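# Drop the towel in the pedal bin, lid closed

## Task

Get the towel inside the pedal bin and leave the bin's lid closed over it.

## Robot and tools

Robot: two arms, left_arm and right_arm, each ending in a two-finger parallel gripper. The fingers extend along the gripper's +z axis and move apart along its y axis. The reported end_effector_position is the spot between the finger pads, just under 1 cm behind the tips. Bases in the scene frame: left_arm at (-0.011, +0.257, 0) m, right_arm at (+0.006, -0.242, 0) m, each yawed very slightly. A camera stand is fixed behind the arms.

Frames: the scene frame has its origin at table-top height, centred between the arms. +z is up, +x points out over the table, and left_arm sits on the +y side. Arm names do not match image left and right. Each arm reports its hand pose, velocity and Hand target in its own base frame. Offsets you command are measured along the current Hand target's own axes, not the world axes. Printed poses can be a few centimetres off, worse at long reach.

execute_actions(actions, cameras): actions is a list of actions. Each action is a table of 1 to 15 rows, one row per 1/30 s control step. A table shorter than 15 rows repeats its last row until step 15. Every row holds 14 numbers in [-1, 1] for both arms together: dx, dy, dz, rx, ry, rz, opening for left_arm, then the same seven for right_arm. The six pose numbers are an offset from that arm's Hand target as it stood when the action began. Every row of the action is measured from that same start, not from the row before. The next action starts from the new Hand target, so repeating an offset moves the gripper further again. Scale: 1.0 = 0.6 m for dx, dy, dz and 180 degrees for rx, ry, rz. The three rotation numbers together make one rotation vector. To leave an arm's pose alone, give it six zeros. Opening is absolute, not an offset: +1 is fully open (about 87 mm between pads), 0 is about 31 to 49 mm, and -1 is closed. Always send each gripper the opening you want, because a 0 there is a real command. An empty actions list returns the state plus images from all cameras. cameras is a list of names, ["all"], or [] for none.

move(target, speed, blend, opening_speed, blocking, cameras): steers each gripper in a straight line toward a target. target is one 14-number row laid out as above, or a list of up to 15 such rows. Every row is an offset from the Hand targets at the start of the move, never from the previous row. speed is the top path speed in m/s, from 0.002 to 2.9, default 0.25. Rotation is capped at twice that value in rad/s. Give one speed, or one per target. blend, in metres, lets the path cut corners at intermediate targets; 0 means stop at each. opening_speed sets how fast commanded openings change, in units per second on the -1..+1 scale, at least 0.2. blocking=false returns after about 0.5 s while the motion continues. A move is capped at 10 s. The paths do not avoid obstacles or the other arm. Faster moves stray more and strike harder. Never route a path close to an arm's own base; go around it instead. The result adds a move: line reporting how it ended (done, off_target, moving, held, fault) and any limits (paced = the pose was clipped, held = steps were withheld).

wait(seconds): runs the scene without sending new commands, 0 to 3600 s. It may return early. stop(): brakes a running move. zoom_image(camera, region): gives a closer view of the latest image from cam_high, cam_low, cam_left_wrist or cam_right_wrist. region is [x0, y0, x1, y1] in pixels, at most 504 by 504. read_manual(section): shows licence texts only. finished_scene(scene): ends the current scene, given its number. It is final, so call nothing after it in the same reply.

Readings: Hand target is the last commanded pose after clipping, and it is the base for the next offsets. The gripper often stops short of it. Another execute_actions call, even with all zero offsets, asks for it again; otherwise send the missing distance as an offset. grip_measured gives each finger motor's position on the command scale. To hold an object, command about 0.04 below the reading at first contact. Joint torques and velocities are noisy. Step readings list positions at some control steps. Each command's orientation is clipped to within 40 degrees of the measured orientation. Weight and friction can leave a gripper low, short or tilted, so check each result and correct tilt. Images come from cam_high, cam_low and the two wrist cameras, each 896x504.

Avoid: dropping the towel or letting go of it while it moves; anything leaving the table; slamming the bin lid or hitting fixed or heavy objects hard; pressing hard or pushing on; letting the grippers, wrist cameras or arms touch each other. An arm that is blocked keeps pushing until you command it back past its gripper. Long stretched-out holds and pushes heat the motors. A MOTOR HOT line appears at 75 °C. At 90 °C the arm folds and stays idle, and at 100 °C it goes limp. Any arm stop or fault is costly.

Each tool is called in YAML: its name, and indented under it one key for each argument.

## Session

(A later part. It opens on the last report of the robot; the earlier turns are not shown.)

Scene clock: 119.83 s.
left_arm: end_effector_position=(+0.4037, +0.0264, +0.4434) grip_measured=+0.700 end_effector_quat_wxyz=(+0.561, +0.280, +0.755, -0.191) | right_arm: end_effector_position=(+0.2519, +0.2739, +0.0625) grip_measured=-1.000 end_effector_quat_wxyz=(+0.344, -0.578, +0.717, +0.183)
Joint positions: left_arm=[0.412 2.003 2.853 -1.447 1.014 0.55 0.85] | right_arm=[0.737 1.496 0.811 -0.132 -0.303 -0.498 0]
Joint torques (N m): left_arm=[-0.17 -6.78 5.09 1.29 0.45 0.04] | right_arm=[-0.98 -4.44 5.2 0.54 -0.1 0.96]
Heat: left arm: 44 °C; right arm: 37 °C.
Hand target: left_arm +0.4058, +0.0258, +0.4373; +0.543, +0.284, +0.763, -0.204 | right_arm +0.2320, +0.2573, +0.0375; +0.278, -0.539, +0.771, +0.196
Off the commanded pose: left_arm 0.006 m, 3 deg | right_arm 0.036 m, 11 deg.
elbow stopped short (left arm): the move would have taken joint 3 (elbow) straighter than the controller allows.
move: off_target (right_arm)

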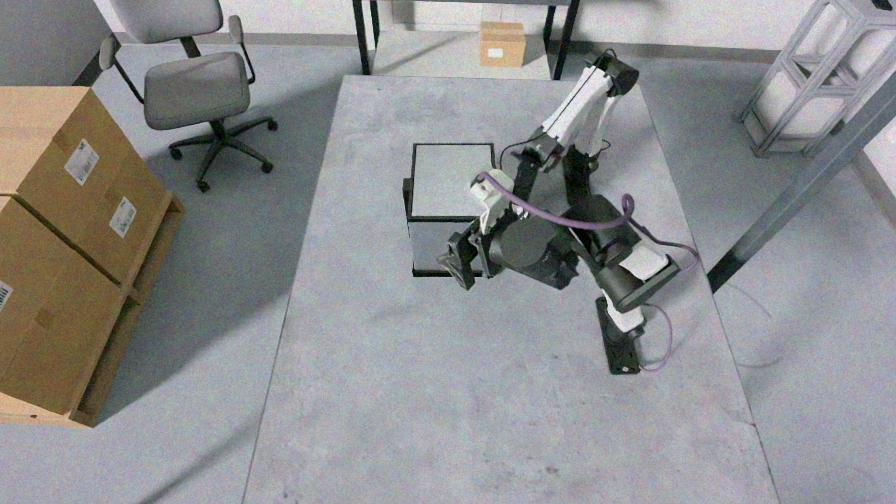

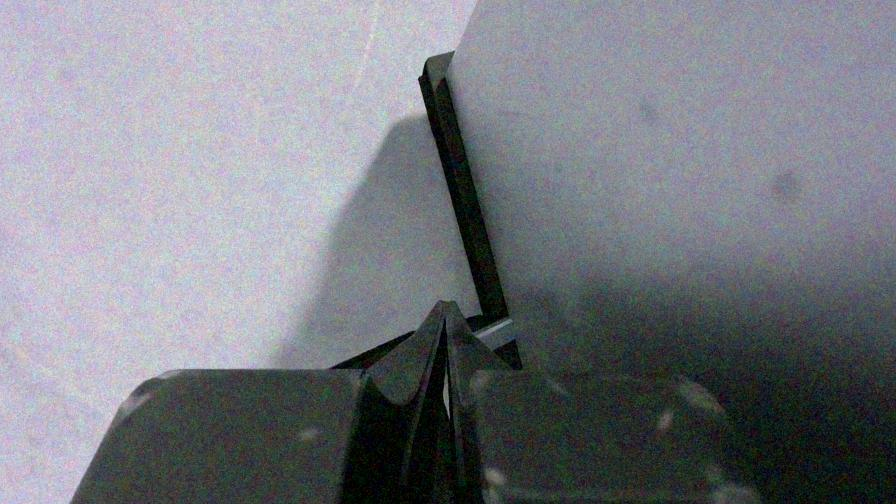

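move:
  target:
    - [0,0,0,0,0,0,0.7,-0.069,-0.02,-0.008,0,0,0,-1]
    - [0,0,0,0,0,0,0.7,-0.143,-0.02,-0.098,0,0,0,-1]
  cameras: ["cam_high","cam_right_wrist"]
  speed: 0.05

Scene clock: 128.63 s.
left_arm: end_effector_position=(+0.4037, +0.0264, +0.4434) grip_measured=+0.700 end_effector_quat_wxyz=(+0.561, +0.280, +0.755, -0.191) | right_arm: end_effector_position=(+0.2400, +0.2756, +0.1151) grip_measured=-1.000 end_effector_quat_wxyz=(+0.244, -0.559, +0.768, +0.195)
Joint positions: left_arm=[0.412 2.003 2.853 -1.447 1.014 0.55 0.85] | right_arm=[0.748 1.552 1.178 -0.637 -0.319 -0.419 0]
Joint torques (N m): left_arm=[-0.2 -6.78 5.08 1.29 0.44 0.03] | right_arm=[-1.47 -8.84 10.17 1.22 0.01 0.25]
Heat: left arm: 44 °C; right arm: 37 °C.
Hand target: left_arm +0.4058, +0.0258, +0.4373; +0.543, +0.284, +0.763, -0.204 | right_arm +0.2531, +0.2798, +0.1376; +0.278, -0.539, +0.771, +0.196
Off the commanded pose: left_arm 0.006 m, 3 deg | right_arm 0.026 m, 5 deg.
elbow stopped short (left arm): the move would have taken joint 3 (elbow) straighter than the controller allows.
move: off_target (right_arm)

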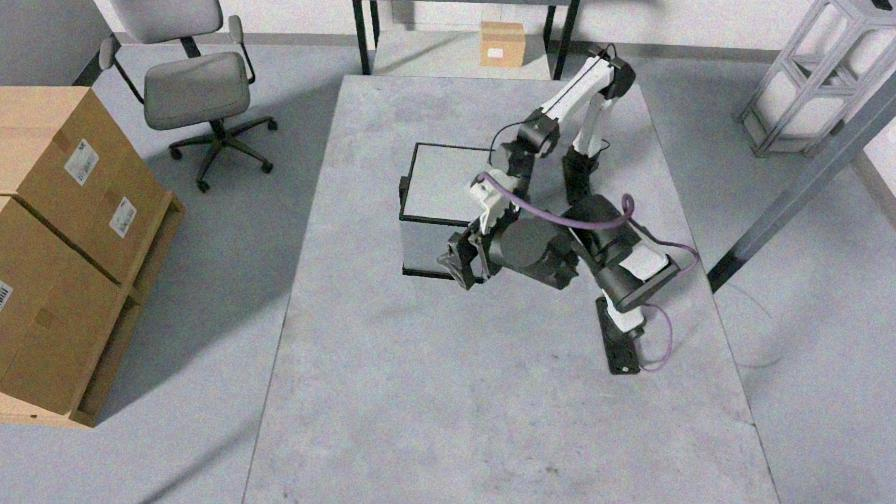

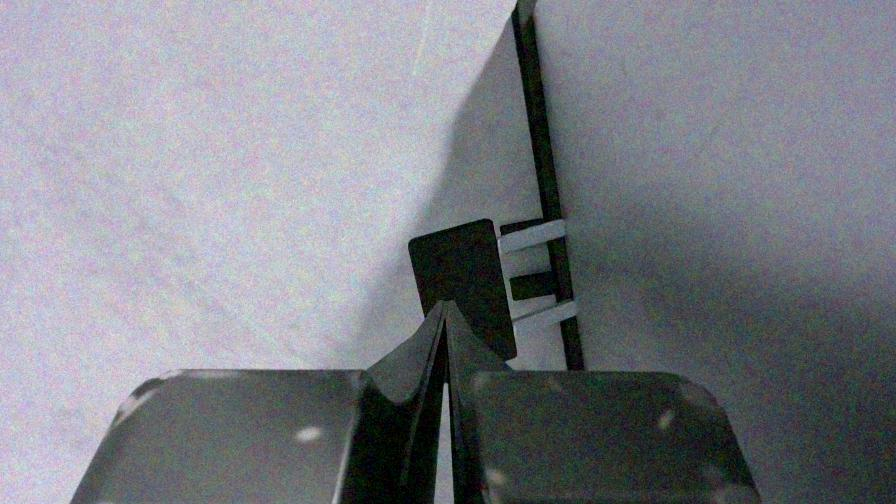

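move:
  target: [0,0,0,0,0,0,0.7,0.094,0.044,-0.078,0,0,0,-1]
  cameras: ["cam_high","cam_low","cam_right_wrist"]
  speed: 0.06

Scene clock: 133.30 s.
left_arm: end_effector_position=(+0.4037, +0.0264, +0.4434) grip_measured=+0.700 end_effector_quat_wxyz=(+0.561, +0.280, +0.755, -0.191) | right_arm: end_effector_position=(+0.2049, +0.2220, +0.1344) grip_measured=-1.000 end_effector_quat_wxyz=(+0.274, -0.538, +0.774, +0.193)
Joint positions: left_arm=[0.412 2.003 2.853 -1.447 1.014 0.55 0.85] | right_arm=[0.694 1.252 0.985 -0.691 -0.323 -0.418 0]
Joint torques (N m): left_arm=[-0.18 -6.79 5.14 1.28 0.44 0.03] | right_arm=[-0.9 -5.91 6.58 1.15 -0.22 -0.12]
Heat: left arm: 44 °C; right arm: 38 °C.
Hand target: left_arm +0.4058, +0.0258, +0.4373; +0.543, +0.284, +0.763, -0.204 | right_arm +0.2032, +0.2199, +0.1375; +0.278, -0.539, +0.771, +0.196
Off the commanded pose: left_arm 0.006 m, 3 deg | right_arm 0.004 m, 1 deg.
elbow stopped short (left arm): the move would have taken joint 3 (elbow) straighter than the controller allows.
move: done

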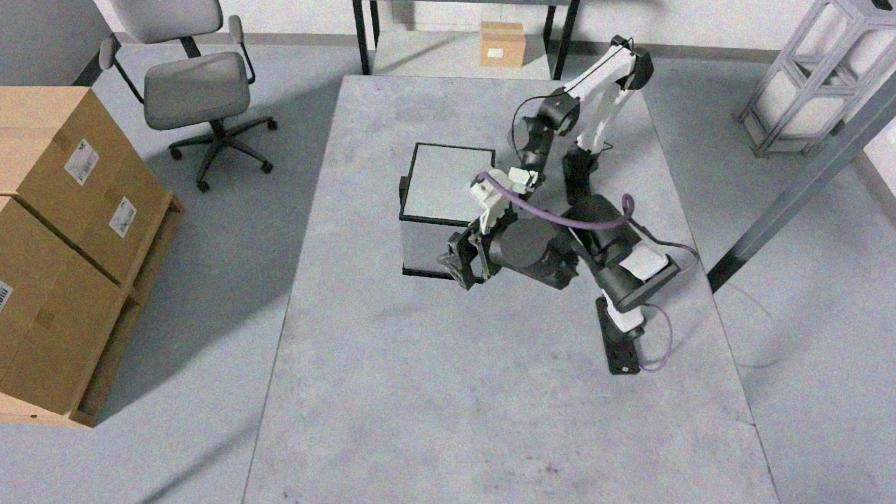

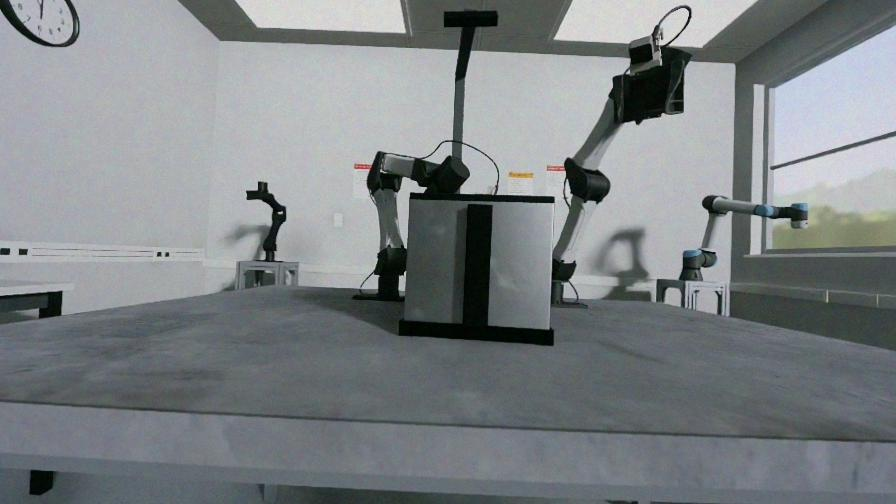

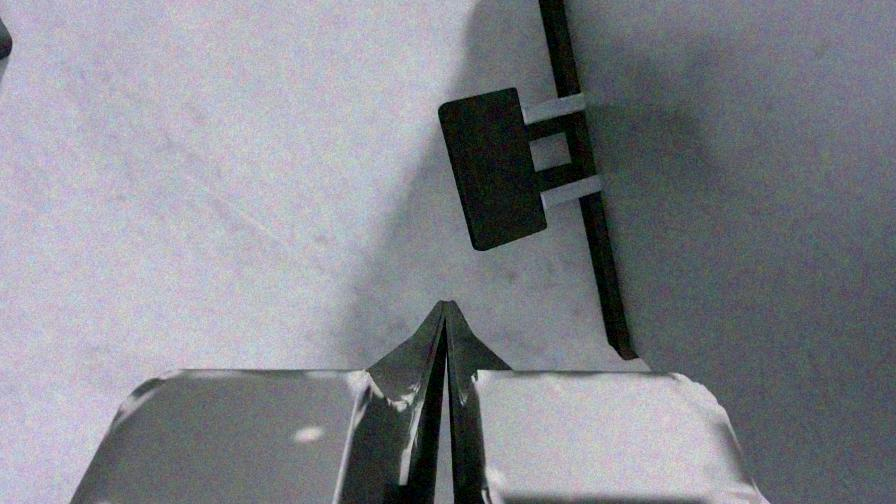

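Clear.

finished_scene:
  scene: 3

The scene is finished: the task was done.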